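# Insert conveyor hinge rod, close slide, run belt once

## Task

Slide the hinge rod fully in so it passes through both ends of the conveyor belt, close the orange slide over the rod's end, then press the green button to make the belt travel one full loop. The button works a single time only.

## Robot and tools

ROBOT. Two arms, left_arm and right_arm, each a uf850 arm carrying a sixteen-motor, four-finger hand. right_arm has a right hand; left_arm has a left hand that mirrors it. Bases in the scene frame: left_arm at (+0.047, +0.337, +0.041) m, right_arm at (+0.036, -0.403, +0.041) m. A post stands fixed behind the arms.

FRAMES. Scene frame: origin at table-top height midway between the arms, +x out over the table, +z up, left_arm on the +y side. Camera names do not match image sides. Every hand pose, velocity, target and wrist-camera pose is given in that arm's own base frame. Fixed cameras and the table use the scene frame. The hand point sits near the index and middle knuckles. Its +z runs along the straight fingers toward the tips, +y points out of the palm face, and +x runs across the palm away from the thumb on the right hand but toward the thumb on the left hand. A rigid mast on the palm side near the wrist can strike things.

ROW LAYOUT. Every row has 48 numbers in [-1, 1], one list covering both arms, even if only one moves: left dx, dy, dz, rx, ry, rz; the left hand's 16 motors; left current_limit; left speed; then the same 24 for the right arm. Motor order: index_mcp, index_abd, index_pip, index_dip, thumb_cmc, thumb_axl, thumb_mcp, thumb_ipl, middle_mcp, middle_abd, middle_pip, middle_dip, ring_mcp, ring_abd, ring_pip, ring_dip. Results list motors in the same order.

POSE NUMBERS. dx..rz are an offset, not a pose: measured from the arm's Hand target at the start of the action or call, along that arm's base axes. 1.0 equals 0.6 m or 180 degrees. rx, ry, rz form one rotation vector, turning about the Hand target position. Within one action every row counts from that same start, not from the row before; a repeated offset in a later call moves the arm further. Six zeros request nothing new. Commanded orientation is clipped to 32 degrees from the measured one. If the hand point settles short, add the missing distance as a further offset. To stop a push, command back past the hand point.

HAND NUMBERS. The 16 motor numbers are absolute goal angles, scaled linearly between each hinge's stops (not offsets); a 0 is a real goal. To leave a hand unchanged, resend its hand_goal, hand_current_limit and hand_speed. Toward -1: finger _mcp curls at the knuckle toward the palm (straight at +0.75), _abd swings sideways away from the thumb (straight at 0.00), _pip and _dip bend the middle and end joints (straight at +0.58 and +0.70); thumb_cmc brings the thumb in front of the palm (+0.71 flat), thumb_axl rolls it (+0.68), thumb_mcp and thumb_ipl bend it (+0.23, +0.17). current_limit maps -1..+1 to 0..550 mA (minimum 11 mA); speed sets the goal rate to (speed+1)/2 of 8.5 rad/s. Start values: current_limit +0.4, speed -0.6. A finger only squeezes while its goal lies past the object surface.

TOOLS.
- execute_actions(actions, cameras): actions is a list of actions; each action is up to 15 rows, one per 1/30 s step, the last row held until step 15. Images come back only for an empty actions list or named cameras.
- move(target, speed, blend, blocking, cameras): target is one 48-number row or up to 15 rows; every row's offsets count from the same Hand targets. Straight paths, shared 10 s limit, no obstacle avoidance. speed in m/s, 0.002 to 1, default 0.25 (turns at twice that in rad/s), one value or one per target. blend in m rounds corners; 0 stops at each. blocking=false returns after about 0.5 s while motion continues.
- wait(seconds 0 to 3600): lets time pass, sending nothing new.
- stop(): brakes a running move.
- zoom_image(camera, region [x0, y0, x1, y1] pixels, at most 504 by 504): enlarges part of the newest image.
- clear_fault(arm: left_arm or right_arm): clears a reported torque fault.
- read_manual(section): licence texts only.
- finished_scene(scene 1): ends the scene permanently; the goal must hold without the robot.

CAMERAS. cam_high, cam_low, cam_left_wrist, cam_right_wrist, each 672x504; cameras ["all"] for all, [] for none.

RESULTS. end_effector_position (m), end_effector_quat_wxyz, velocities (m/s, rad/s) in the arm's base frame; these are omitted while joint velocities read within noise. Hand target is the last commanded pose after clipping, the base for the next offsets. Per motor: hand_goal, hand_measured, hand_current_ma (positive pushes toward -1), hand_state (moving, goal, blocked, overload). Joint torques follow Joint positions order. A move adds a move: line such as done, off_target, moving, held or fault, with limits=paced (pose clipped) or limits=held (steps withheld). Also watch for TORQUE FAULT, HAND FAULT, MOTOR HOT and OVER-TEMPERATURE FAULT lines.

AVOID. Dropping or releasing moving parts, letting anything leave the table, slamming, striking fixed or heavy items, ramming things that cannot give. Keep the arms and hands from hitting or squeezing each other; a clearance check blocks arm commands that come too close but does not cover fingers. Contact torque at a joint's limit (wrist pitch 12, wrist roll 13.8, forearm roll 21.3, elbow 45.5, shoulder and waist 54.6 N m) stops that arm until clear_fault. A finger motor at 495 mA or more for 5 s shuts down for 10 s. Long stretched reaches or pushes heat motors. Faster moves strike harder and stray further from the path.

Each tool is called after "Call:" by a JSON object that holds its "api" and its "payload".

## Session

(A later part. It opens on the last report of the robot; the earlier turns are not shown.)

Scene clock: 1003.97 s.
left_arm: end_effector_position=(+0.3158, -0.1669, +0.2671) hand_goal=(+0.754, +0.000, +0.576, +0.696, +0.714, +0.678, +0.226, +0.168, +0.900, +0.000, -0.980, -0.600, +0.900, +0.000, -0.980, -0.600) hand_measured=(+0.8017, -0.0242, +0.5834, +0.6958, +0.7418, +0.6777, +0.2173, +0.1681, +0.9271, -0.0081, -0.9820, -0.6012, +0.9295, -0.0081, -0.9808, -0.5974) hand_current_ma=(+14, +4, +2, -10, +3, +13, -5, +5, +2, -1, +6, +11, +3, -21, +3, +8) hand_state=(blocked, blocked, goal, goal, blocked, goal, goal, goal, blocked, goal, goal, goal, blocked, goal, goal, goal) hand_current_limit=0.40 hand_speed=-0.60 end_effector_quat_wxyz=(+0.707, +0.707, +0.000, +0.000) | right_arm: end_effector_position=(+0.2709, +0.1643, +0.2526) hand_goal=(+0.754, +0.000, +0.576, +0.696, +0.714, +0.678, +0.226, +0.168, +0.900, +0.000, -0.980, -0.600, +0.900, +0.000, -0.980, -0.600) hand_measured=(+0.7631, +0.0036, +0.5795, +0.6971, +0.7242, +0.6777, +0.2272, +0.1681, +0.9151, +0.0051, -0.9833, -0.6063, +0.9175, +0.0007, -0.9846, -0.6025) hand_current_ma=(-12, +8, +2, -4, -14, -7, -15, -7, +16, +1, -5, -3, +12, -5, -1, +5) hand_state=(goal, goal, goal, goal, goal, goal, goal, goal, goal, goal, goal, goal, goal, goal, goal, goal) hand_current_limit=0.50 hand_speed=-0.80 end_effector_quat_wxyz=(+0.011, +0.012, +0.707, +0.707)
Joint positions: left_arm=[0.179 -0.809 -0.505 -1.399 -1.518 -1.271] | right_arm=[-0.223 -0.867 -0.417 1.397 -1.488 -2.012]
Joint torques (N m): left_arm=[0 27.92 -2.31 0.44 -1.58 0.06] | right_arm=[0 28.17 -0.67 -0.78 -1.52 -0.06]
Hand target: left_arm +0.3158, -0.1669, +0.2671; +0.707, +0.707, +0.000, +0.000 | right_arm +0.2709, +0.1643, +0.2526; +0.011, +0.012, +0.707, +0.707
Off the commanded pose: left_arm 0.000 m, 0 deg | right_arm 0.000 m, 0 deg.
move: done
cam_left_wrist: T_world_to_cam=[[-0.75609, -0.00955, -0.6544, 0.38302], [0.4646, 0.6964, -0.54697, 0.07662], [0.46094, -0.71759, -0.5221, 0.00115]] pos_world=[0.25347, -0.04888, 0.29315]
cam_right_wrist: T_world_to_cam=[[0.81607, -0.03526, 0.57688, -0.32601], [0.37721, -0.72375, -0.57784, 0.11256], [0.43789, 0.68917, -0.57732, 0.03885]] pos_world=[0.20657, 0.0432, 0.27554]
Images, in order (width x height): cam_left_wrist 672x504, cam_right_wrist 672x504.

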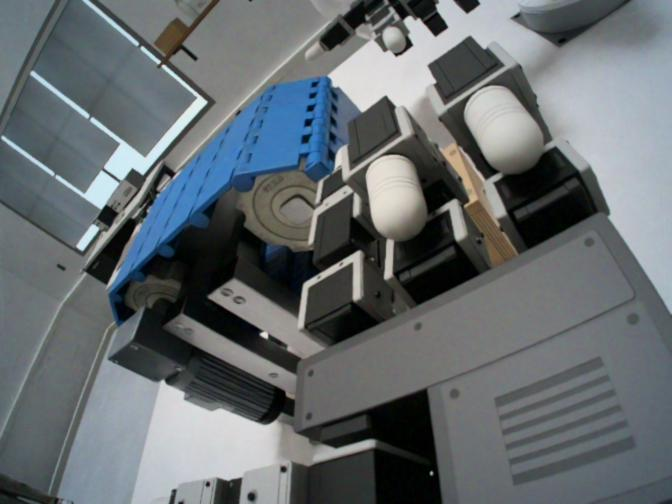

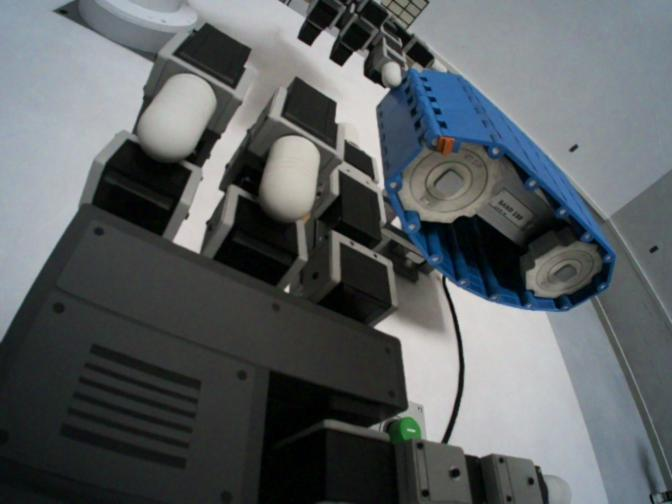

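Call:
{"api": "move", "payload": {"target": [[0,0,0,0,0,0,0.754,0,0.576,0.696,0.714,0.678,0.226,0.168,0.9,0,-0.98,-0.6,0.9,0,-0.98,-0.6,0.4,-0.6,0.1625,-0.0003,0.0575,0,0,0,0.754,0,0.576,0.696,0.714,0.678,0.226,0.168,0.9,0,-0.98,-0.6,0.9,0,-0.98,-0.6,0.5,-0.8],[0,0,0,0,0,0,0.754,0,0.576,0.696,0.714,0.678,0.226,0.168,0.9,0,-0.98,-0.6,0.9,0,-0.98,-0.6,0.4,-0.6,0.1635,0.033,0.0575,0,0,0,0.754,0,0.576,0.696,0.714,0.678,0.226,0.168,0.9,0,-0.98,-0.6,0.9,0,-0.98,-0.6,0.5,-0.8],[0,0,0,0,0,0,0.754,0,0.576,0.696,0.714,0.678,0.226,0.168,0.9,0,-0.98,-0.6,0.9,0,-0.98,-0.6,0.4,-0.6,0.149,0.0335,0.0492,0,0,0,0.754,0,0.576,0.696,0.714,0.678,0.226,0.168,0.9,0,-0.98,-0.6,0.9,0,-0.98,-0.6,0.5,-0.8]], "cameras": ["cam_right_wrist","cam_left_wrist"], "speed": [0.1,0.04,0.02]}}

Call:
{"api": "zoom_image", "payload": {"camera": "cam_left_wrist", "region": [270, 40, 370, 140]}}

Call:
{"api": "zoom_image", "payload": {"camera": "cam_right_wrist", "region": [290, 40, 390, 140]}}

Scene clock: 1034.80 s.
left_arm: end_effector_position=(+0.3158, -0.1669, +0.2671) hand_goal=(+0.754, +0.000, +0.576, +0.696, +0.714, +0.678, +0.226, +0.168, +0.900, +0.000, -0.980, -0.600, +0.900, +0.000, -0.980, -0.600) hand_measured=(+0.8017, -0.0242, +0.5834, +0.6958, +0.7418, +0.6777, +0.2173, +0.1672, +0.9271, -0.0081, -0.9820, -0.6012, +0.9295, -0.0081, -0.9820, -0.5961) hand_current_ma=(+39, -10, -12, +1, -17, +15, +1, +12, +10, +11, +3, -3, -1, -12, -3, +1) hand_state=(blocked, blocked, goal, goal, blocked, goal, goal, goal, blocked, goal, goal, goal, blocked, goal, goal, goal) hand_current_limit=0.40 hand_speed=-0.60 end_effector_quat_wxyz=(+0.707, +0.707, +0.000, +0.000) | right_arm: end_effector_position=(+0.3603, +0.1844, +0.2822) hand_goal=(+0.754, +0.000, +0.576, +0.696, +0.714, +0.678, +0.226, +0.168, +0.900, +0.000, -0.980, -0.600, +0.900, +0.000, -0.980, -0.600) hand_measured=(+0.7643, +0.0036, +0.5795, +0.6958, +0.7230, +0.6777, +0.2222, +0.1691, +0.9151, +0.0051, -0.9833, -0.6063, +0.9163, -0.0023, -0.9846, -0.6012) hand_current_ma=(-4, +0, +10, -5, -3, +6, +1, -15, +20, +2, -4, -9, +4, +0, +7, +2) hand_state=(goal, goal, goal, goal, goal, goal, goal, goal, goal, goal, goal, goal, goal, goal, goal, goal) hand_current_limit=0.50 hand_speed=-0.80 end_effector_quat_wxyz=(+0.011, +0.012, +0.707, +0.707)
Joint positions: left_arm=[0.179 -0.809 -0.505 -1.399 -1.518 -1.271] | right_arm=[-0.105 -0.768 -0.566 1.499 -1.557 -1.771]
Joint torques (N m): left_arm=[0 27.92 -2.31 0.44 -1.58 0.06] | right_arm=[0 31.14 -6.08 -0.35 -1.65 -1.77]
Hand target: left_arm +0.3158, -0.1669, +0.2671; +0.707, +0.707, +0.000, +0.000 | right_arm +0.3603, +0.1844, +0.2821; +0.011, +0.012, +0.707, +0.707
Off the commanded pose: left_arm 0.000 m, 0 deg | right_arm 0.000 m, 0 deg.
move: done
cam_left_wrist: T_world_to_cam=[[-0.75609, -0.00955, -0.6544, 0.38302], [0.4646, 0.6964, -0.54697, 0.07662], [0.46094, -0.71759, -0.5221, 0.00115]] pos_world=[0.25347, -0.04888, 0.29315]
cam_right_wrist: T_world_to_cam=[[0.81607, -0.03526, 0.57688, -0.41541], [0.37724, -0.72369, -0.57789, 0.11045], [0.43786, 0.68922, -0.57728, 0.00289]] pos_world=[0.29607, 0.0633, 0.30514]
Images, in order (width x height): cam_left_wrist 672x504, cam_right_wrist 672x504.

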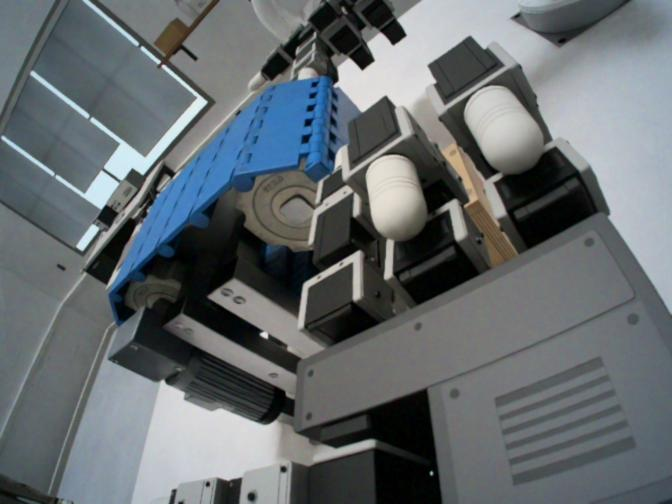

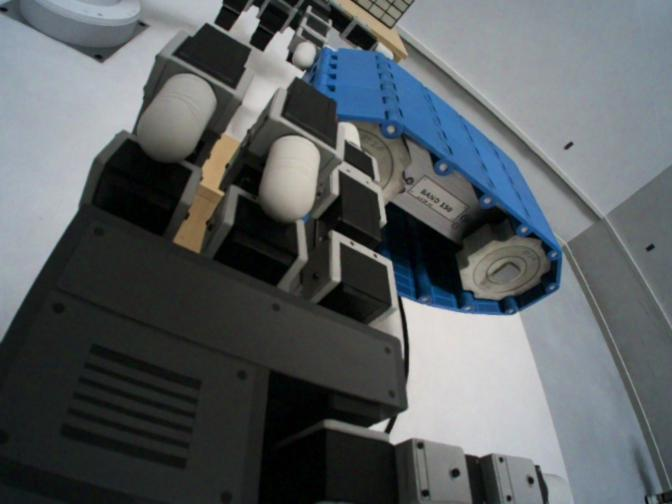

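Scaled by 5.040 from the camera's image (finer frame: 960x720).

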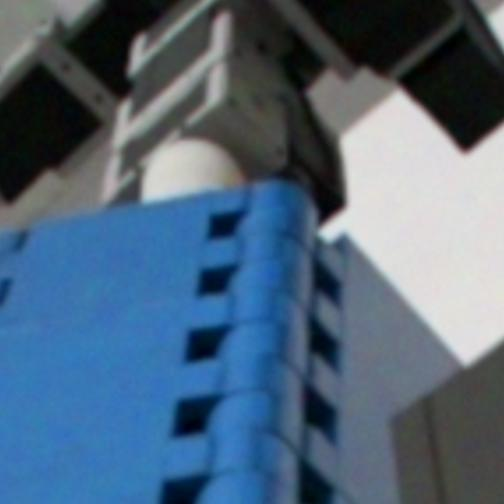

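Scaled by 5.040 from the camera's image (finer frame: 960x720).

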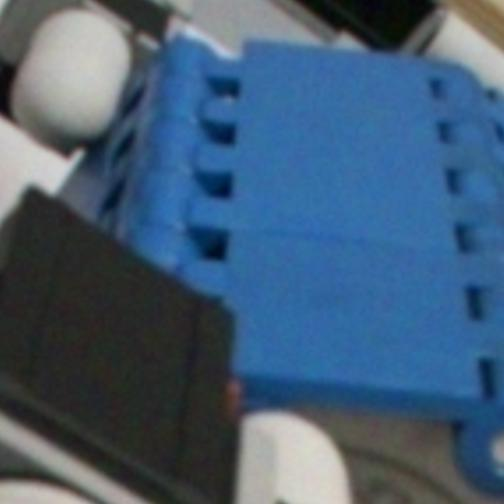

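Call:
{"api": "move", "payload": {"target": [[0,0,0,0,0,0,0.754,0,0.576,0.696,0.714,0.678,0.226,0.168,0.9,0,-0.98,-0.6,0.9,0,-0.98,-0.6,0.4,-0.6,-0.0087,0.0003,-0.005,0,0,0,0.754,0,0.576,0.696,0.714,0.678,0.226,0.168,0.9,0,-0.98,-0.6,0.9,0,-0.98,-0.6,0.5,-0.85],[0,0,0,0,0,0,0.754,0,0.576,0.696,0.714,0.678,0.226,0.168,0.9,0,-0.98,-0.6,0.9,0,-0.98,-0.6,0.4,-0.6,-0.0087,0.0003,-0.005,0,0,0,0.754,-0.3,0.576,0.696,0.714,0.678,0.226,0.168,0.9,0,-0.98,-0.6,0.9,0,-0.98,-0.6,0.5,-0.85]], "cameras": ["cam_right_wrist","cam_left_wrist"], "speed": 0.02}}

Call:
{"api": "zoom_image", "payload": {"camera": "cam_left_wrist", "region": [270, 40, 370, 140]}}

Call:
{"api": "zoom_image", "payload": {"camera": "cam_right_wrist", "region": [290, 40, 390, 140]}}

Scene clock: 1052.70 s.
left_arm: end_effector_position=(+0.3158, -0.1669, +0.2671) hand_goal=(+0.754, +0.000, +0.576, +0.696, +0.714, +0.678, +0.226, +0.168, +0.900, +0.000, -0.980, -0.600, +0.900, +0.000, -0.980, -0.600) hand_measured=(+0.8017, -0.0242, +0.5834, +0.6958, +0.7418, +0.6767, +0.2173, +0.1681, +0.9271, -0.0081, -0.9820, -0.5999, +0.9283, -0.0081, -0.9820, -0.5974) hand_current_ma=(+20, +3, +2, +0, -4, +2, -3, -1, +13, -6, +10, -3, +9, -13, -4, +18) hand_state=(blocked, blocked, goal, goal, blocked, goal, goal, goal, blocked, goal, goal, goal, blocked, goal, goal, goal) hand_current_limit=0.40 hand_speed=-0.60 end_effector_quat_wxyz=(+0.707, +0.707, +0.000, +0.000) | right_arm: end_effector_position=(+0.3551, +0.1846, +0.2791) hand_goal=(+0.754, -0.300, +0.576, +0.696, +0.714, +0.678, +0.226, +0.168, +0.900, +0.000, -0.980, -0.600, +0.900, +0.000, -0.980, -0.600) hand_measured=(+0.7498, -0.0667, +0.5693, +0.6894, +0.7230, +0.6777, +0.2262, +0.1691, +0.9151, +0.0065, -0.9846, -0.6050, +0.9175, +0.0007, -0.9846, -0.6025) hand_current_ma=(-11, +292, +4, +0, -8, +17, -17, -8, +5, -9, -5, -4, +3, -6, -13, +4) hand_state=(goal, blocked, goal, goal, goal, goal, goal, goal, goal, goal, goal, goal, goal, goal, goal, goal) hand_current_limit=0.50 hand_speed=-0.85 end_effector_quat_wxyz=(+0.011, +0.012, +0.707, +0.707)
Joint positions: left_arm=[0.179 -0.809 -0.505 -1.399 -1.518 -1.271] | right_arm=[-0.106 -0.776 -0.557 1.498 -1.555 -1.788]
Joint torques (N m): left_arm=[0 27.92 -2.31 0.44 -1.58 0.06] | right_arm=[0 31 -5.75 -0.38 -1.64 -0.06]
Hand target: left_arm +0.3158, -0.1669, +0.2671; +0.707, +0.707, +0.000, +0.000 | right_arm +0.3551, +0.1846, +0.2791; +0.011, +0.012, +0.707, +0.707
Off the commanded pose: left_arm 0.000 m, 0 deg | right_arm 0.000 m, 0 deg.
move: done
cam_left_wrist: T_world_to_cam=[[-0.75609, -0.00955, -0.6544, 0.38302], [0.4646, 0.6964, -0.54697, 0.07662], [0.46094, -0.71759, -0.5221, 0.00115]] pos_world=[0.25347, -0.04888, 0.29315]
cam_right_wrist: T_world_to_cam=[[0.81607, -0.03526, 0.57688, -0.40935], [0.37721, -0.72375, -0.57784, 0.11087], [0.43789, 0.68917, -0.57732, 0.00335]] pos_world=[0.29077, 0.0635, 0.30214]
Images, in order (width x height): cam_left_wrist 672x504, cam_right_wrist 672x504.

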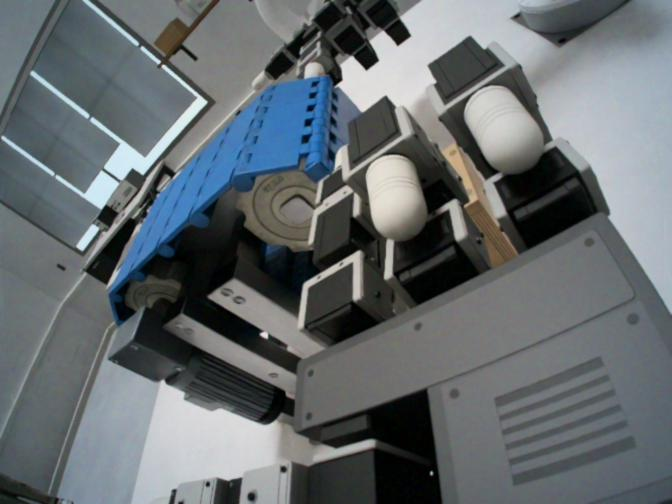

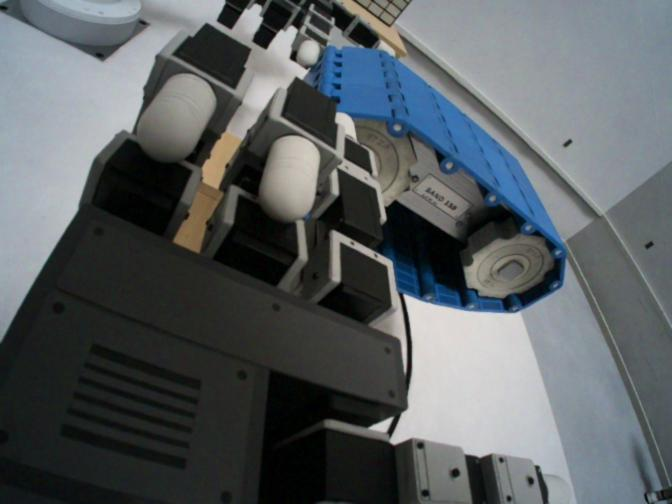

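Scaled by 5.040 from the camera's image (finer frame: 960x720).

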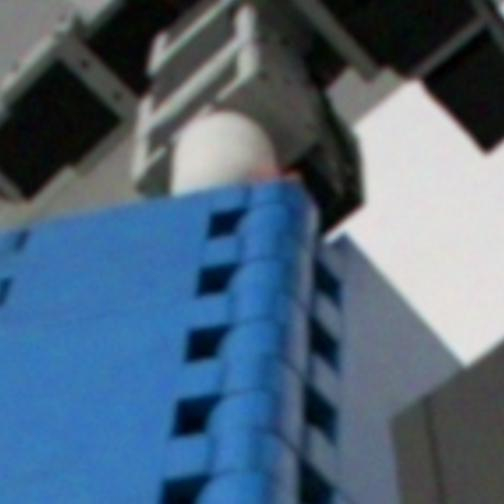

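Scaled by 5.040 from the camera's image (finer frame: 960x720).

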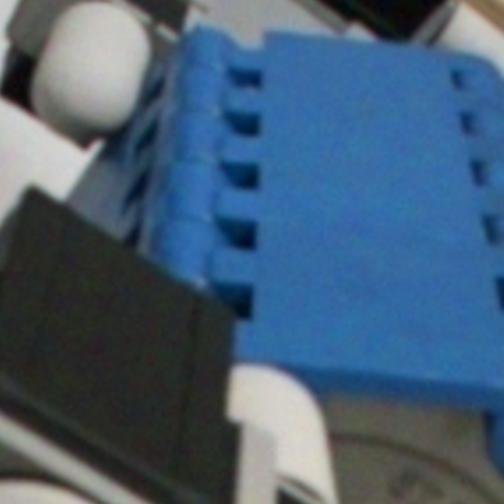

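Call:
{"api": "move", "payload": {"target": [0,0,0,0,0,0,0.754,0,0.576,0.696,0.714,0.678,0.226,0.168,0.9,0,-0.98,-0.6,0.9,0,-0.98,-0.6,0.4,-0.6,-0.0058,0.0002,-0.0033,0,0,0,0.754,-0.3,0.576,0.696,0.714,0.678,0.226,0.168,0.9,0,-0.98,-0.6,0.9,0,-0.98,-0.6,0.5,-0.85], "cameras": ["cam_right_wrist","cam_left_wrist"], "speed": 0.02}}

Call:
{"api": "zoom_image", "payload": {"camera": "cam_left_wrist", "region": [270, 40, 370, 140]}}

Scene clock: 1061.03 s.
left_arm: end_effector_position=(+0.3158, -0.1669, +0.2671) hand_goal=(+0.754, +0.000, +0.576, +0.696, +0.714, +0.678, +0.226, +0.168, +0.900, +0.000, -0.980, -0.600, +0.900, +0.000, -0.980, -0.600) hand_measured=(+0.8029, -0.0257, +0.5834, +0.6958, +0.7418, +0.6767, +0.2173, +0.1681, +0.9271, -0.0081, -0.9820, -0.6012, +0.9295, -0.0081, -0.9808, -0.5974) hand_current_ma=(+21, -15, -1, -11, -9, +11, +4, +7, -12, -3, +13, -5, +8, -16, -11, +14) hand_state=(blocked, blocked, goal, goal, blocked, goal, goal, goal, blocked, goal, goal, goal, blocked, goal, goal, goal) hand_current_limit=0.40 hand_speed=-0.60 end_effector_quat_wxyz=(+0.707, +0.707, +0.000, +0.000) | right_arm: end_effector_position=(+0.3516, +0.1847, +0.2772) hand_goal=(+0.754, -0.300, +0.576, +0.696, +0.714, +0.678, +0.226, +0.168, +0.900, +0.000, -0.980, -0.600, +0.900, +0.000, -0.980, -0.600) hand_measured=(+0.7269, -0.0653, +0.5539, +0.6869, +0.7242, +0.6777, +0.2252, +0.1681, +0.9151, +0.0051, -0.9846, -0.6063, +0.9175, +0.0021, -0.9846, -0.6025) hand_current_ma=(-30, +299, +1, -4, -15, +11, -2, -14, +11, -1, -7, -14, +11, -6, +1, +10) hand_state=(blocked, blocked, blocked, goal, goal, goal, goal, goal, goal, goal, goal, goal, goal, goal, goal, goal) hand_current_limit=0.50 hand_speed=-0.85 end_effector_quat_wxyz=(+0.011, +0.012, +0.707, +0.707)
Joint positions: left_arm=[0.179 -0.809 -0.505 -1.399 -1.518 -1.271] | right_arm=[-0.106 -0.781 -0.551 1.498 -1.554 -1.798]
Joint torques (N m): left_arm=[0 27.92 -2.31 0.44 -1.58 0.06] | right_arm=[0 19.71 -5.52 -0.39 -1.64 -1.4]
Hand target: left_arm +0.3158, -0.1669, +0.2671; +0.707, +0.707, +0.000, +0.000 | right_arm +0.3516, +0.1847, +0.2772; +0.011, +0.012, +0.707, +0.707
Off the commanded pose: left_arm 0.000 m, 0 deg | right_arm 0.000 m, 0 deg.
move: done
cam_left_wrist: T_world_to_cam=[[-0.75609, -0.00955, -0.6544, 0.38302], [0.4646, 0.6964, -0.54697, 0.07662], [0.46094, -0.71759, -0.5221, 0.00115]] pos_world=[0.25347, -0.04888, 0.29315]
cam_right_wrist: T_world_to_cam=[[0.81607, -0.03526, 0.57688, -0.40542], [0.37724, -0.72369, -0.57789, 0.11106], [0.43786, 0.68922, -0.57728, 0.0036]] pos_world=[0.28737, 0.0636, 0.30014]
Images, in order (width x height): cam_left_wrist 672x504, cam_right_wrist 672x504.

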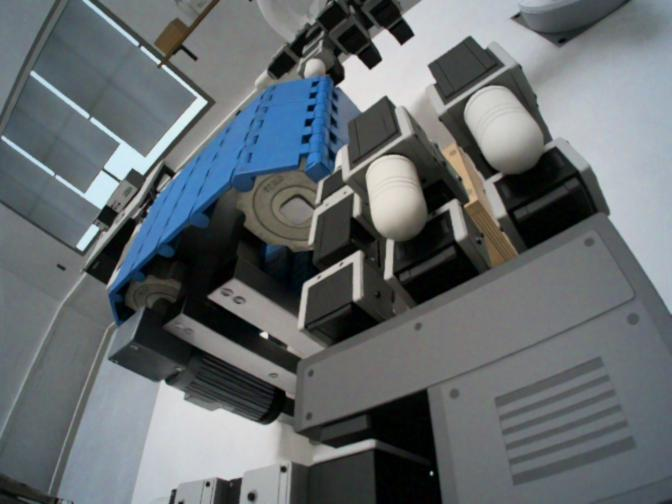

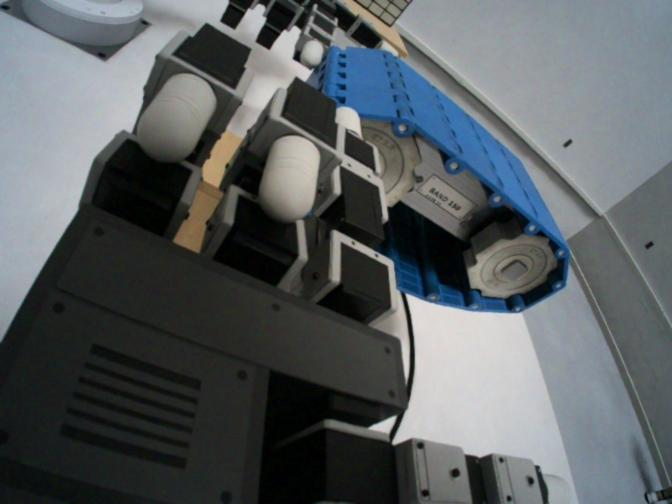

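Scaled by 5.040 from the camera's image (finer frame: 960x720).

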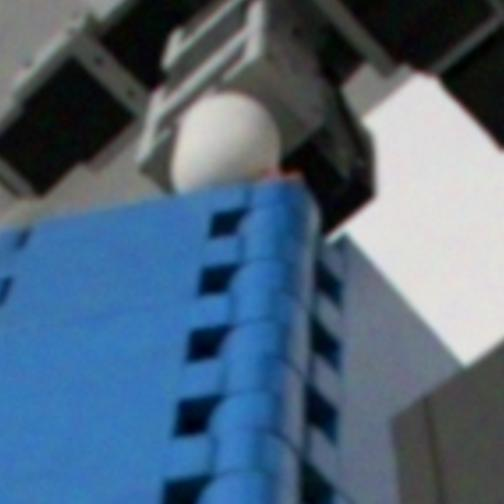

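Call:
{"api": "move", "payload": {"target": [[0,0,0,0,0,0,0.754,0,0.576,0.696,0.714,0.678,0.226,0.168,0.9,0,-0.98,-0.6,0.9,0,-0.98,-0.6,0.4,-0.6,0.005,0,0.0033,0,0,0,0.754,0,0.576,0.696,0.714,0.678,0.226,0.168,0.9,0,-0.98,-0.6,0.9,0,-0.98,-0.6,0.5,-0.8],[0,0,0,0,0,0,0.754,0,0.576,0.696,0.714,0.678,0.226,0.168,0.9,0,-0.98,-0.6,0.9,0,-0.98,-0.6,0.4,-0.6,0.0025,-0.0833,0,0,0,0,0.754,0,0.576,0.696,0.714,0.678,0.226,0.168,0.9,0,-0.98,-0.6,0.9,0,-0.98,-0.6,0.5,-0.8],[0,0,0,0,0,0,0.754,0,0.576,0.696,0.714,0.678,0.226,0.168,0.9,0,-0.98,-0.6,0.9,0,-0.98,-0.6,0.4,-0.6,-0.14,-0.0333,-0.05,0,0,0,0.754,0,0.576,0.696,0.714,0.678,0.226,0.168,0.9,0,-0.98,-0.6,0.9,0,-0.98,-0.6,0.5,-0.8]], "cameras": ["cam_right_wrist","cam_left_wrist"], "speed": [0.03,0.1,0.1]}}

Call:
{"api": "zoom_image", "payload": {"camera": "cam_right_wrist", "region": [415, 115, 475, 175]}}

Call:
{"api": "zoom_image", "payload": {"camera": "cam_left_wrist", "region": [270, 40, 370, 140]}}

Scene clock: 1075.20 s.
left_arm: end_effector_position=(+0.3158, -0.1669, +0.2671) hand_goal=(+0.754, +0.000, +0.576, +0.696, +0.714, +0.678, +0.226, +0.168, +0.900, +0.000, -0.980, -0.600, +0.900, +0.000, -0.980, -0.600) hand_measured=(+0.8017, -0.0242, +0.5847, +0.6958, +0.7418, +0.6777, +0.2173, +0.1681, +0.9271, -0.0081, -0.9820, -0.5999, +0.9295, -0.0081, -0.9808, -0.5961) hand_current_ma=(+19, +3, -4, -3, +0, +6, +9, +16, +7, +2, +4, -4, +0, -15, +5, +10) hand_state=(blocked, blocked, goal, goal, blocked, goal, goal, goal, blocked, goal, goal, goal, blocked, goal, goal, goal) hand_current_limit=0.40 hand_speed=-0.60 end_effector_quat_wxyz=(+0.707, +0.707, +0.000, +0.000) | right_arm: end_effector_position=(+0.2676, +0.1648, +0.2472) hand_goal=(+0.754, +0.000, +0.576, +0.696, +0.714, +0.678, +0.226, +0.168, +0.900, +0.000, -0.980, -0.600, +0.900, +0.000, -0.980, -0.600) hand_measured=(+0.7631, -0.0037, +0.5770, +0.6920, +0.7242, +0.6777, +0.2272, +0.1681, +0.9151, +0.0051, -0.9846, -0.6076, +0.9175, +0.0007, -0.9846, -0.6025) hand_current_ma=(-6, +4, -4, -4, -17, -4, -4, -2, +10, -10, -4, -8, +8, -17, -2, +3) hand_state=(goal, goal, goal, goal, goal, goal, goal, goal, goal, goal, goal, goal, goal, goal, goal, goal) hand_current_limit=0.50 hand_speed=-0.80 end_effector_quat_wxyz=(+0.011, +0.012, +0.707, +0.707)
Joint positions: left_arm=[0.179 -0.809 -0.505 -1.399 -1.518 -1.271] | right_arm=[-0.225 -0.889 -0.42 1.398 -1.484 -2.031]
Joint torques (N m): left_arm=[0 27.92 -2.31 0.44 -1.58 0.06] | right_arm=[0 28.25 -0.25 -0.81 -1.5 -1.76]
Hand target: left_arm +0.3158, -0.1669, +0.2671; +0.707, +0.707, +0.000, +0.000 | right_arm +0.2676, +0.1648, +0.2472; +0.011, +0.012, +0.707, +0.707
Off the commanded pose: left_arm 0.000 m, 0 deg | right_arm 0.000 m, 0 deg.
move: done
cam_left_wrist: T_world_to_cam=[[-0.75609, -0.00955, -0.6544, 0.38302], [0.4646, 0.6964, -0.54697, 0.07662], [0.46094, -0.71759, -0.5221, 0.00115]] pos_world=[0.25347, -0.04888, 0.29315]
cam_right_wrist: T_world_to_cam=[[0.81607, -0.03526, 0.57688, -0.32027], [0.37721, -0.72375, -0.57784, 0.11094], [0.43789, 0.68917, -0.57732, 0.03686]] pos_world=[0.20337, 0.0436, 0.27014]
Images, in order (width x height): cam_left_wrist 672x504, cam_right_wrist 672x504.

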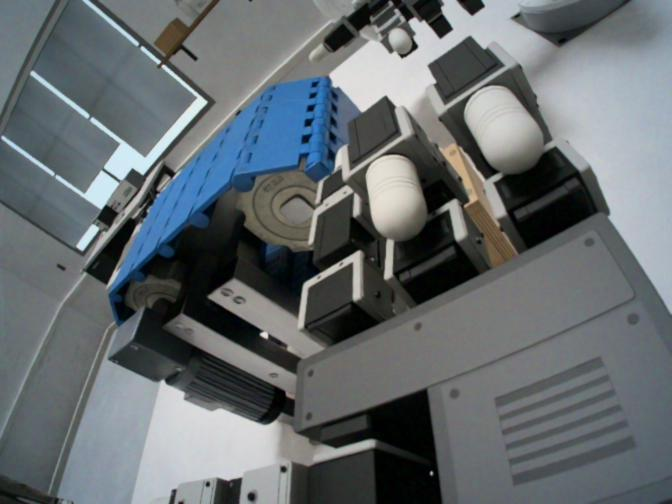

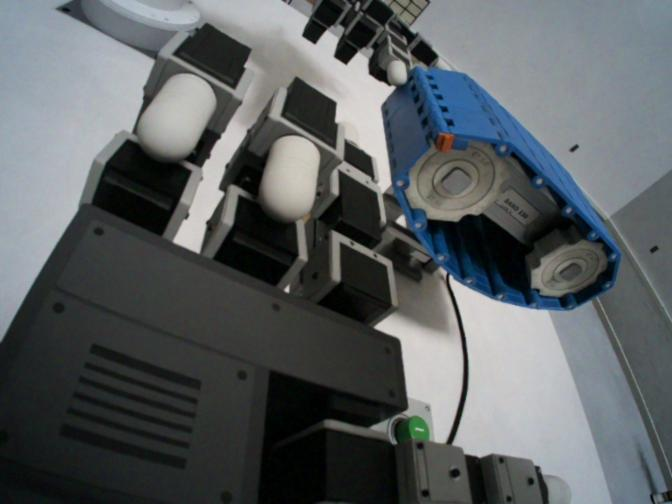

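Scaled by 8.400 from the camera's image (finer frame: 960x720).

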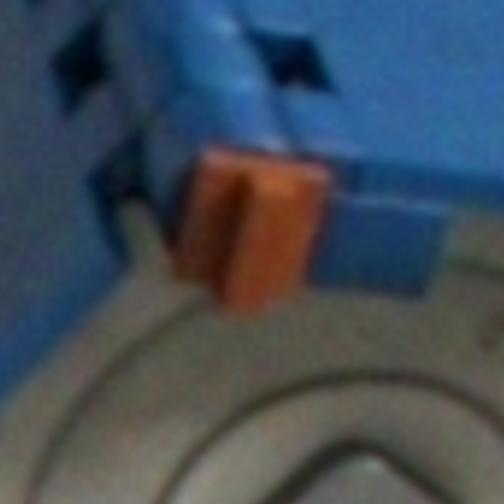

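Scaled by 5.040 from the camera's image (finer frame: 960x720).

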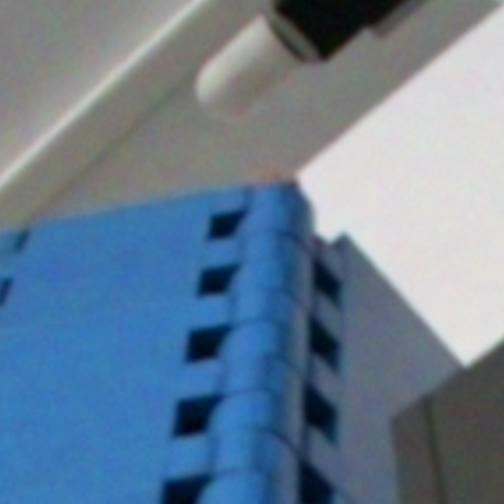

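Call:
{"api": "move", "payload": {"target": [[0,0,0,0,0,0,0.754,0,0.576,0.696,0.714,0.678,0.226,0.168,0.9,0,-0.98,-0.6,0.9,0,-0.98,-0.6,0.4,-0.6,0.1578,-0.0008,0.0607,0,0,0,0.754,0,0.576,0.696,0.714,0.678,0.226,0.168,0.9,0,-0.98,-0.6,0.9,0,-0.98,-0.6,0.5,-0.8],[0,0,0,0,0,0,0.754,0,0.576,0.696,0.714,0.678,0.226,0.168,0.9,0,-0.98,-0.6,0.9,0,-0.98,-0.6,0.4,-0.6,0.1588,0.0325,0.0607,0,0,0,0.754,0,0.576,0.696,0.714,0.678,0.226,0.168,0.9,0,-0.98,-0.6,0.9,0,-0.98,-0.6,0.5,-0.8],[0,0,0,0,0,0,0.754,0,0.576,0.696,0.714,0.678,0.226,0.168,0.9,0,-0.98,-0.6,0.9,0,-0.98,-0.6,0.4,-0.6,0.143,0.033,0.0515,0,0,0,0.754,0,0.576,0.696,0.714,0.678,0.226,0.168,0.9,0,-0.98,-0.6,0.9,0,-0.98,-0.6,0.7,-0.85],[0,0,0,0,0,0,0.754,0,0.576,0.696,0.714,0.678,0.226,0.168,0.9,0,-0.98,-0.6,0.9,0,-0.98,-0.6,0.4,-0.6,0.143,0.033,0.0515,0,0,0,0.84,-0.35,0.576,0.696,0.714,0.678,0.226,0.168,0.9,0,-0.98,-0.6,0.9,0,-0.98,-0.6,0.7,-0.85]], "cameras": ["cam_right_wrist","cam_left_wrist"], "speed": [0.1,0.04,0.02,0.02]}}

Call:
{"api": "zoom_image", "payload": {"camera": "cam_left_wrist", "region": [270, 40, 370, 140]}}

Scene clock: 1111.83 s.
left_arm: end_effector_position=(+0.3158, -0.1669, +0.2671) hand_goal=(+0.754, +0.000, +0.576, +0.696, +0.714, +0.678, +0.226, +0.168, +0.900, +0.000, -0.980, -0.600, +0.900, +0.000, -0.980, -0.600) hand_measured=(+0.8029, -0.0257, +0.5834, +0.6958, +0.7418, +0.6777, +0.2173, +0.1681, +0.9271, -0.0081, -0.9820, -0.5999, +0.9295, -0.0081, -0.9820, -0.5961) hand_current_ma=(+27, +10, +12, +2, +2, +21, +9, +8, +7, +9, +14, -8, -2, -12, -14, -6) hand_state=(blocked, blocked, goal, goal, blocked, goal, goal, goal, blocked, goal, goal, goal, blocked, goal, goal, goal) hand_current_limit=0.40 hand_speed=-0.60 end_effector_quat_wxyz=(+0.707, +0.707, +0.000, +0.000) | right_arm: end_effector_position=(+0.3534, +0.1846, +0.2781) hand_goal=(+0.840, -0.350, +0.576, +0.696, +0.714, +0.678, +0.226, +0.168, +0.900, +0.000, -0.980, -0.600, +0.900, +0.000, -0.980, -0.600) hand_measured=(+0.7788, -0.0257, +0.5526, +0.6830, +0.7242, +0.6767, +0.2262, +0.1691, +0.9151, +0.0065, -0.9833, -0.6050, +0.9163, +0.0021, -0.9846, -0.6025) hand_current_ma=(-71, +422, -7, -4, -10, +5, -10, +1, +13, +2, -4, +2, +4, -11, -2, +4) hand_state=(blocked, moving, blocked, goal, goal, goal, goal, goal, goal, goal, goal, goal, goal, goal, goal, goal) hand_current_limit=0.70 hand_speed=-0.85 end_effector_quat_wxyz=(+0.011, +0.012, +0.707, +0.707)
Joint positions: left_arm=[0.179 -0.809 -0.505 -1.399 -1.518 -1.271] | right_arm=[-0.106 -0.779 -0.554 1.498 -1.555 -1.793]
Joint torques (N m): left_arm=[0 27.92 -2.31 0.44 -1.58 0.06] | right_arm=[0 30.96 -5.63 -0.38 6.19 -0.06]
Hand target: left_arm +0.3158, -0.1669, +0.2671; +0.707, +0.707, +0.000, +0.000 | right_arm +0.3534, +0.1846, +0.2781; +0.011, +0.012, +0.707, +0.707
Off the commanded pose: left_arm 0.000 m, 0 deg | right_arm 0.000 m, 0 deg.
move: done
cam_left_wrist: T_world_to_cam=[[-0.75609, -0.00955, -0.6544, 0.38302], [0.4646, 0.6964, -0.54697, 0.07662], [0.46094, -0.71759, -0.5221, 0.00115]] pos_world=[0.25347, -0.04888, 0.29315]
cam_right_wrist: T_world_to_cam=[[0.81607, -0.03526, 0.57688, -0.40741], [0.37721, -0.72375, -0.57784, 0.11076], [0.43789, 0.68917, -0.57732, 0.00348]] pos_world=[0.28917, 0.0634, 0.30104]
Images, in order (width x height): cam_left_wrist 672x504, cam_right_wrist 672x504.

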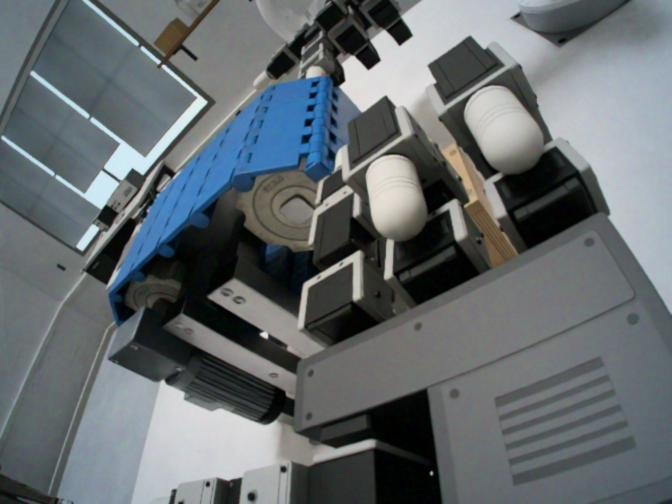

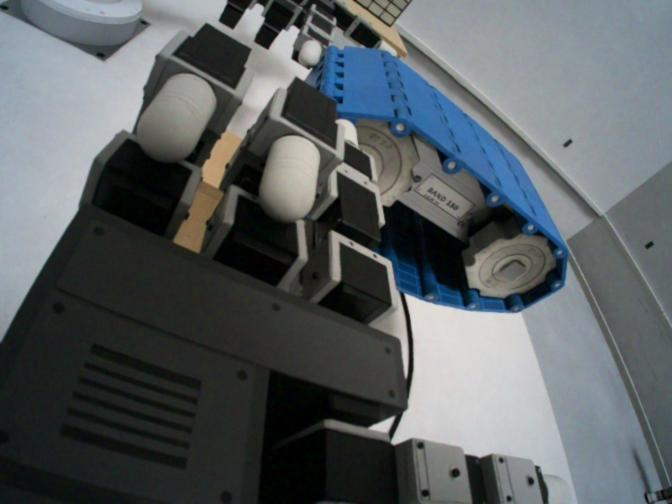

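Scaled by 5.040 from the camera's image (finer frame: 960x720).

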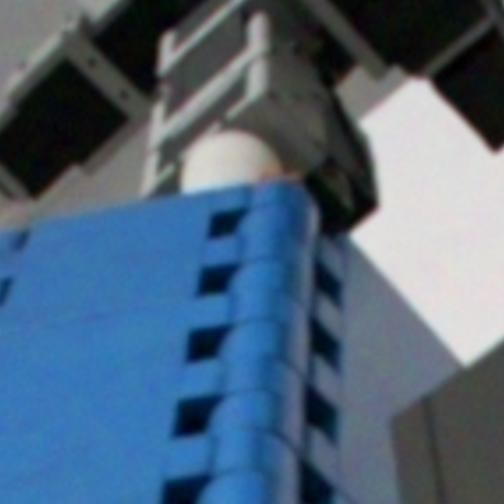

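Call:
{"api": "move", "payload": {"target": [[0,0,0,0,0,0,0.754,0,0.576,0.696,0.714,0.678,0.226,0.168,0.9,0,-0.98,-0.6,0.9,0,-0.98,-0.6,0.4,-0.6,0.0067,0,0.0033,0,0,0,0.754,0,0.576,0.696,0.714,0.678,0.226,0.168,0.9,0,-0.98,-0.6,0.9,0,-0.98,-0.6,0.5,-0.8],[0,0,0,0,0,0,0.754,0,0.576,0.696,0.714,0.678,0.226,0.168,0.9,0,-0.98,-0.6,0.9,0,-0.98,-0.6,0.4,-0.6,0.0042,-0.0833,0,0,0,0,0.754,0,0.576,0.696,0.714,0.678,0.226,0.168,0.9,0,-0.98,-0.6,0.9,0,-0.98,-0.6,0.5,-0.8],[0,0,0,0,0,0,0.754,0,0.576,0.696,0.714,0.678,0.226,0.168,0.9,0,-0.98,-0.6,0.9,0,-0.98,-0.6,0.4,-0.6,-0.143,-0.033,-0.0515,0,0,0,0.754,0,0.576,0.696,0.714,0.678,0.226,0.168,0.9,0,-0.98,-0.6,0.9,0,-0.98,-0.6,0.5,-0.8]], "cameras": ["cam_right_wrist","cam_left_wrist"], "speed": [0.03,0.1,0.1]}}

Call:
{"api": "zoom_image", "payload": {"camera": "cam_right_wrist", "region": [415, 115, 475, 175]}}

Scene clock: 1125.47 s.
left_arm: end_effector_position=(+0.3158, -0.1669, +0.2671) hand_goal=(+0.754, +0.000, +0.576, +0.696, +0.714, +0.678, +0.226, +0.168, +0.900, +0.000, -0.980, -0.600, +0.900, +0.000, -0.980, -0.600) hand_measured=(+0.8029, -0.0257, +0.5834, +0.6958, +0.7418, +0.6767, +0.2173, +0.1681, +0.9271, -0.0081, -0.9820, -0.5999, +0.9283, -0.0081, -0.9820, -0.5961) hand_current_ma=(+35, -9, +6, +0, +10, +12, +26, +9, +1, +1, +8, +19, +9, -25, +2, +5) hand_state=(blocked, blocked, goal, goal, blocked, goal, goal, goal, blocked, goal, goal, goal, blocked, goal, goal, goal) hand_current_limit=0.40 hand_speed=-0.60 end_effector_quat_wxyz=(+0.707, +0.707, +0.000, +0.000) | right_arm: end_effector_position=(+0.2676, +0.1648, +0.2472) hand_goal=(+0.754, +0.000, +0.576, +0.696, +0.714, +0.678, +0.226, +0.168, +0.900, +0.000, -0.980, -0.600, +0.900, +0.000, -0.980, -0.600) hand_measured=(+0.7655, -0.0023, +0.5834, +0.6907, +0.7230, +0.6777, +0.2272, +0.1681, +0.9151, +0.0051, -0.9833, -0.6063, +0.9163, +0.0007, -0.9846, -0.6025) hand_current_ma=(-3, +14, +5, +4, -11, +11, -14, +9, +13, -11, -9, -3, +8, -14, +2, +1) hand_state=(goal, goal, goal, goal, goal, goal, goal, goal, goal, goal, goal, goal, goal, goal, goal, goal) hand_current_limit=0.50 hand_speed=-0.80 end_effector_quat_wxyz=(+0.011, +0.012, +0.707, +0.707)
Joint positions: left_arm=[0.179 -0.809 -0.505 -1.399 -1.518 -1.271] | right_arm=[-0.225 -0.889 -0.42 1.398 -1.484 -2.031]
Joint torques (N m): left_arm=[0 27.92 -2.31 0.44 -1.58 0.06] | right_arm=[0 28.25 -0.25 -0.81 -1.5 -1.91]
Hand target: left_arm +0.3158, -0.1669, +0.2671; +0.707, +0.707, +0.000, +0.000 | right_arm +0.2676, +0.1648, +0.2472; +0.011, +0.012, +0.707, +0.707
Off the commanded pose: left_arm 0.000 m, 0 deg | right_arm 0.000 m, 0 deg.
move: done
cam_left_wrist: T_world_to_cam=[[-0.75609, -0.00955, -0.6544, 0.38302], [0.4646, 0.6964, -0.54697, 0.07662], [0.46094, -0.71759, -0.5221, 0.00115]] pos_world=[0.25347, -0.04888, 0.29315]
cam_right_wrist: T_world_to_cam=[[0.81607, -0.03526, 0.57688, -0.32027], [0.37721, -0.72375, -0.57784, 0.11094], [0.43789, 0.68917, -0.57732, 0.03686]] pos_world=[0.20337, 0.0436, 0.27014]
Images, in order (width x height): cam_left_wrist 672x504, cam_right_wrist 672x504.

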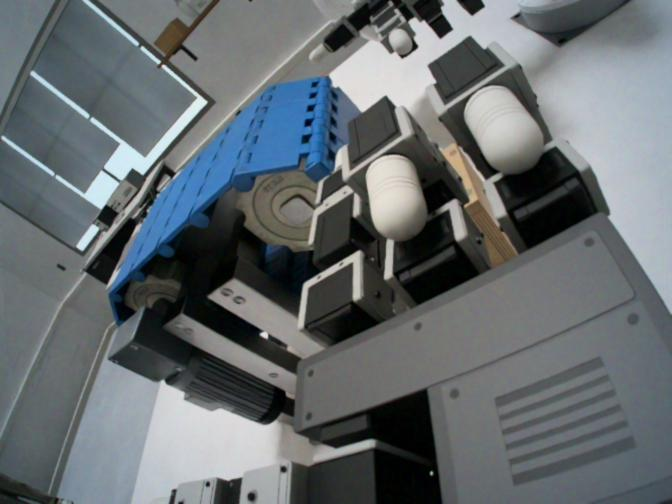

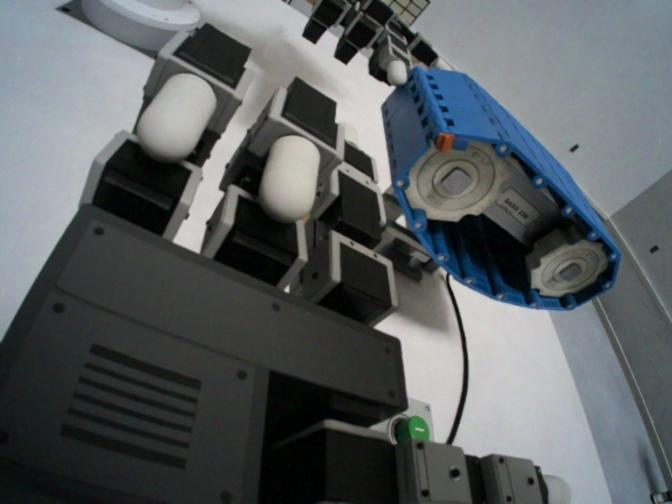

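Scaled by 8.400 from the camera's image (finer frame: 960x720).

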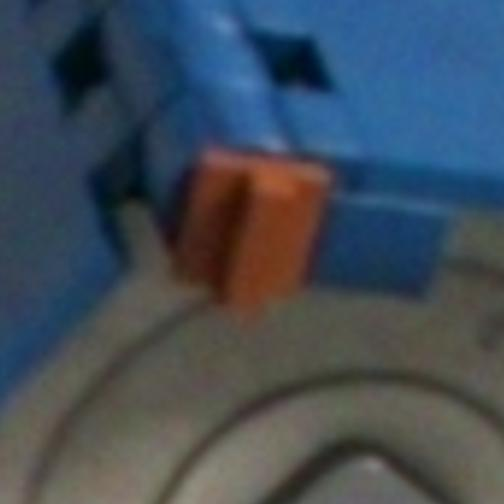

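Call:
{"api": "move", "payload": {"target": [[-0.04,0,0,0,0,0,0.754,0,0.576,0.696,0.714,0.678,0.226,0.168,0.9,0,-0.98,-0.6,0.9,0,-0.98,-0.6,0.4,-0.6,0,0,0,0,0,0,0.754,0,0.576,0.696,0.714,0.678,0.226,0.168,0.9,0,-0.98,-0.6,0.9,0,-0.98,-0.6,0.5,-0.8],[-0.05,0.15,0.05,0,0,0,0.754,0,0.576,0.696,0.714,0.678,0.226,0.168,0.9,0,-0.98,-0.6,0.9,0,-0.98,-0.6,0.4,-0.6,0,0,0,0,0,0,0.754,0,0.576,0.696,0.714,0.678,0.226,0.168,0.9,0,-0.98,-0.6,0.9,0,-0.98,-0.6,0.5,-0.8]], "cameras": ["cam_left_wrist","cam_low","cam_high","cam_right_wrist"], "speed": [0.03,0.12]}}

Call:
{"api": "zoom_image", "payload": {"camera": "cam_left_wrist", "region": [200, 30, 400, 180]}}

Scene clock: 1139.70 s.
left_arm: end_effector_position=(+0.2858, -0.0769, +0.2971) hand_goal=(+0.754, +0.000, +0.576, +0.696, +0.714, +0.678, +0.226, +0.168, +0.900, +0.000, -0.980, -0.600, +0.900, +0.000, -0.980, -0.600) hand_measured=(+0.8029, -0.0228, +0.5834, +0.6958, +0.7418, +0.6777, +0.2212, +0.1700, +0.9271, -0.0081, -0.9820, -0.5999, +0.9295, -0.0081, -0.9808, -0.5974) hand_current_ma=(+35, -7, +18, -2, -2, +12, +4, -14, +1, +3, +6, +11, +4, -8, -7, +5) hand_state=(blocked, blocked, goal, goal, blocked, goal, goal, goal, blocked, goal, goal, goal, blocked, goal, goal, goal) hand_current_limit=0.40 hand_speed=-0.60 end_effector_quat_wxyz=(+0.707, +0.707, +0.000, +0.000) | right_arm: end_effector_position=(+0.2676, +0.1648, +0.2472) hand_goal=(+0.754, +0.000, +0.576, +0.696, +0.714, +0.678, +0.226, +0.168, +0.900, +0.000, -0.980, -0.600, +0.900, +0.000, -0.980, -0.600) hand_measured=(+0.7643, -0.0023, +0.5834, +0.6932, +0.7255, +0.6777, +0.2262, +0.1691, +0.9151, +0.0051, -0.9846, -0.6063, +0.9163, +0.0007, -0.9833, -0.6012) hand_current_ma=(-1, +8, -3, -1, -5, +3, -7, +3, +2, -8, -14, -9, +9, -4, -4, +4) hand_state=(goal, goal, goal, goal, goal, goal, goal, goal, goal, goal, goal, goal, goal, goal, goal, goal) hand_current_limit=0.50 hand_speed=-0.80 end_effector_quat_wxyz=(+0.011, +0.012, +0.707, +0.707)
Joint positions: left_arm=[0.498 -0.705 -0.47 -1.084 -1.461 -1.363] | right_arm=[-0.225 -0.889 -0.42 1.398 -1.484 -2.031]
Joint torques (N m): left_arm=[0 39.29 -3.27 0.26 -6.4 0.06] | right_arm=[0 28.25 -0.25 -0.81 -1.5 -0.06]
Hand target: left_arm +0.2858, -0.0769, +0.2971; +0.707, +0.707, +0.000, +0.000 | right_arm +0.2676, +0.1648, +0.2472; +0.011, +0.012, +0.707, +0.707
Off the commanded pose: left_arm 0.000 m, 0 deg | right_arm 0.000 m, 0 deg.
move: done
cam_left_wrist: T_world_to_cam=[[-0.75609, -0.00955, -0.6544, 0.38082], [0.4646, 0.6964, -0.54697, 0.04436], [0.46094, -0.71759, -0.5221, 0.09515]] pos_world=[0.22347, 0.04102, 0.32315]
cam_right_wrist: T_world_to_cam=[[0.81607, -0.03526, 0.57688, -0.32018], [0.37721, -0.72375, -0.57784, 0.11098], [0.43789, 0.68917, -0.57732, 0.0369]] pos_world=[0.20327, 0.0436, 0.27014]

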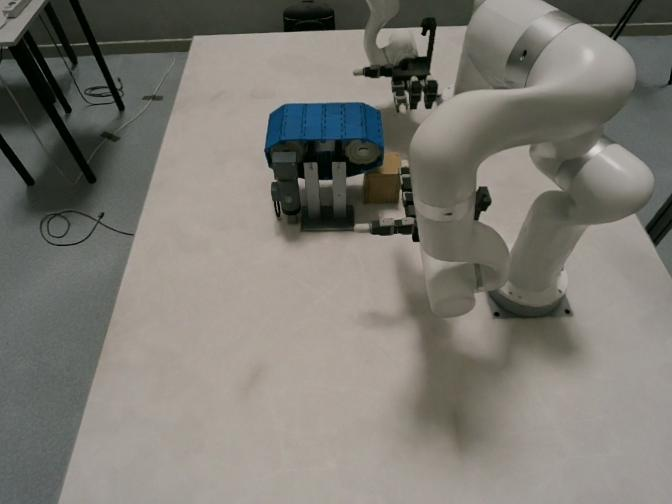

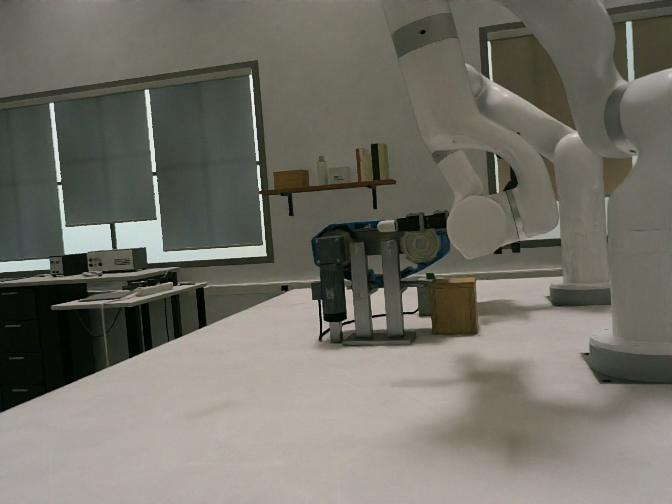

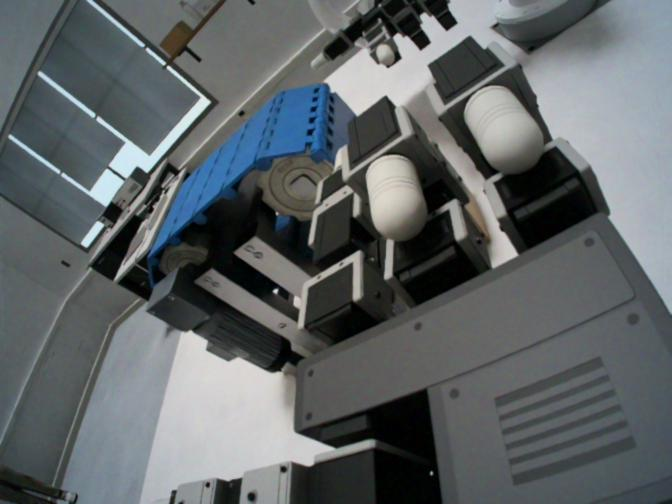

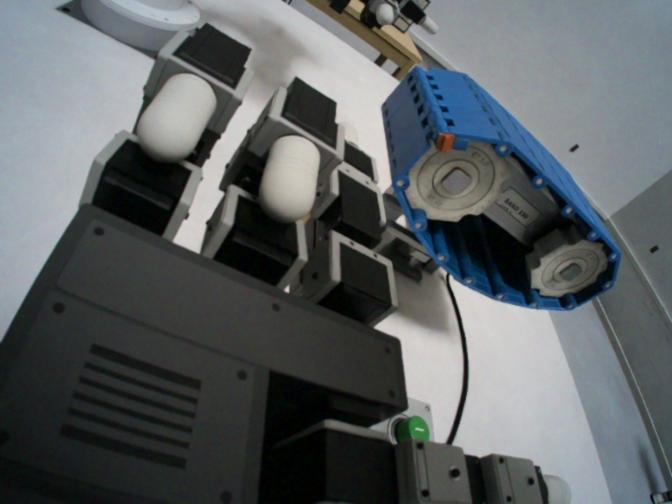

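Scaled by 2.520 from the camera's image (finer frame: 960x720).

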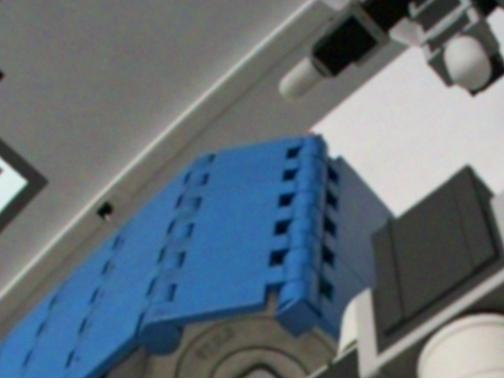

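Call:
{"api": "zoom_image", "payload": {"camera": "cam_left_wrist", "region": [285, 75, 365, 175]}}

Scaled by 5.040 from the camera's image (finer frame: 960x720).

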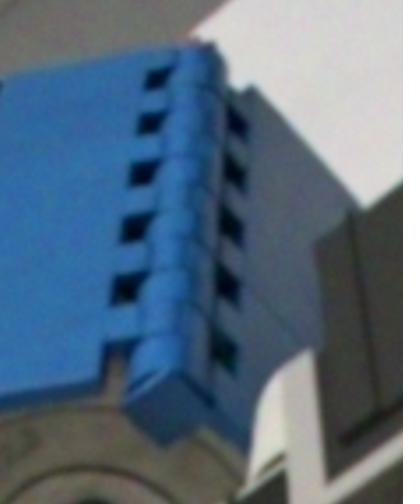

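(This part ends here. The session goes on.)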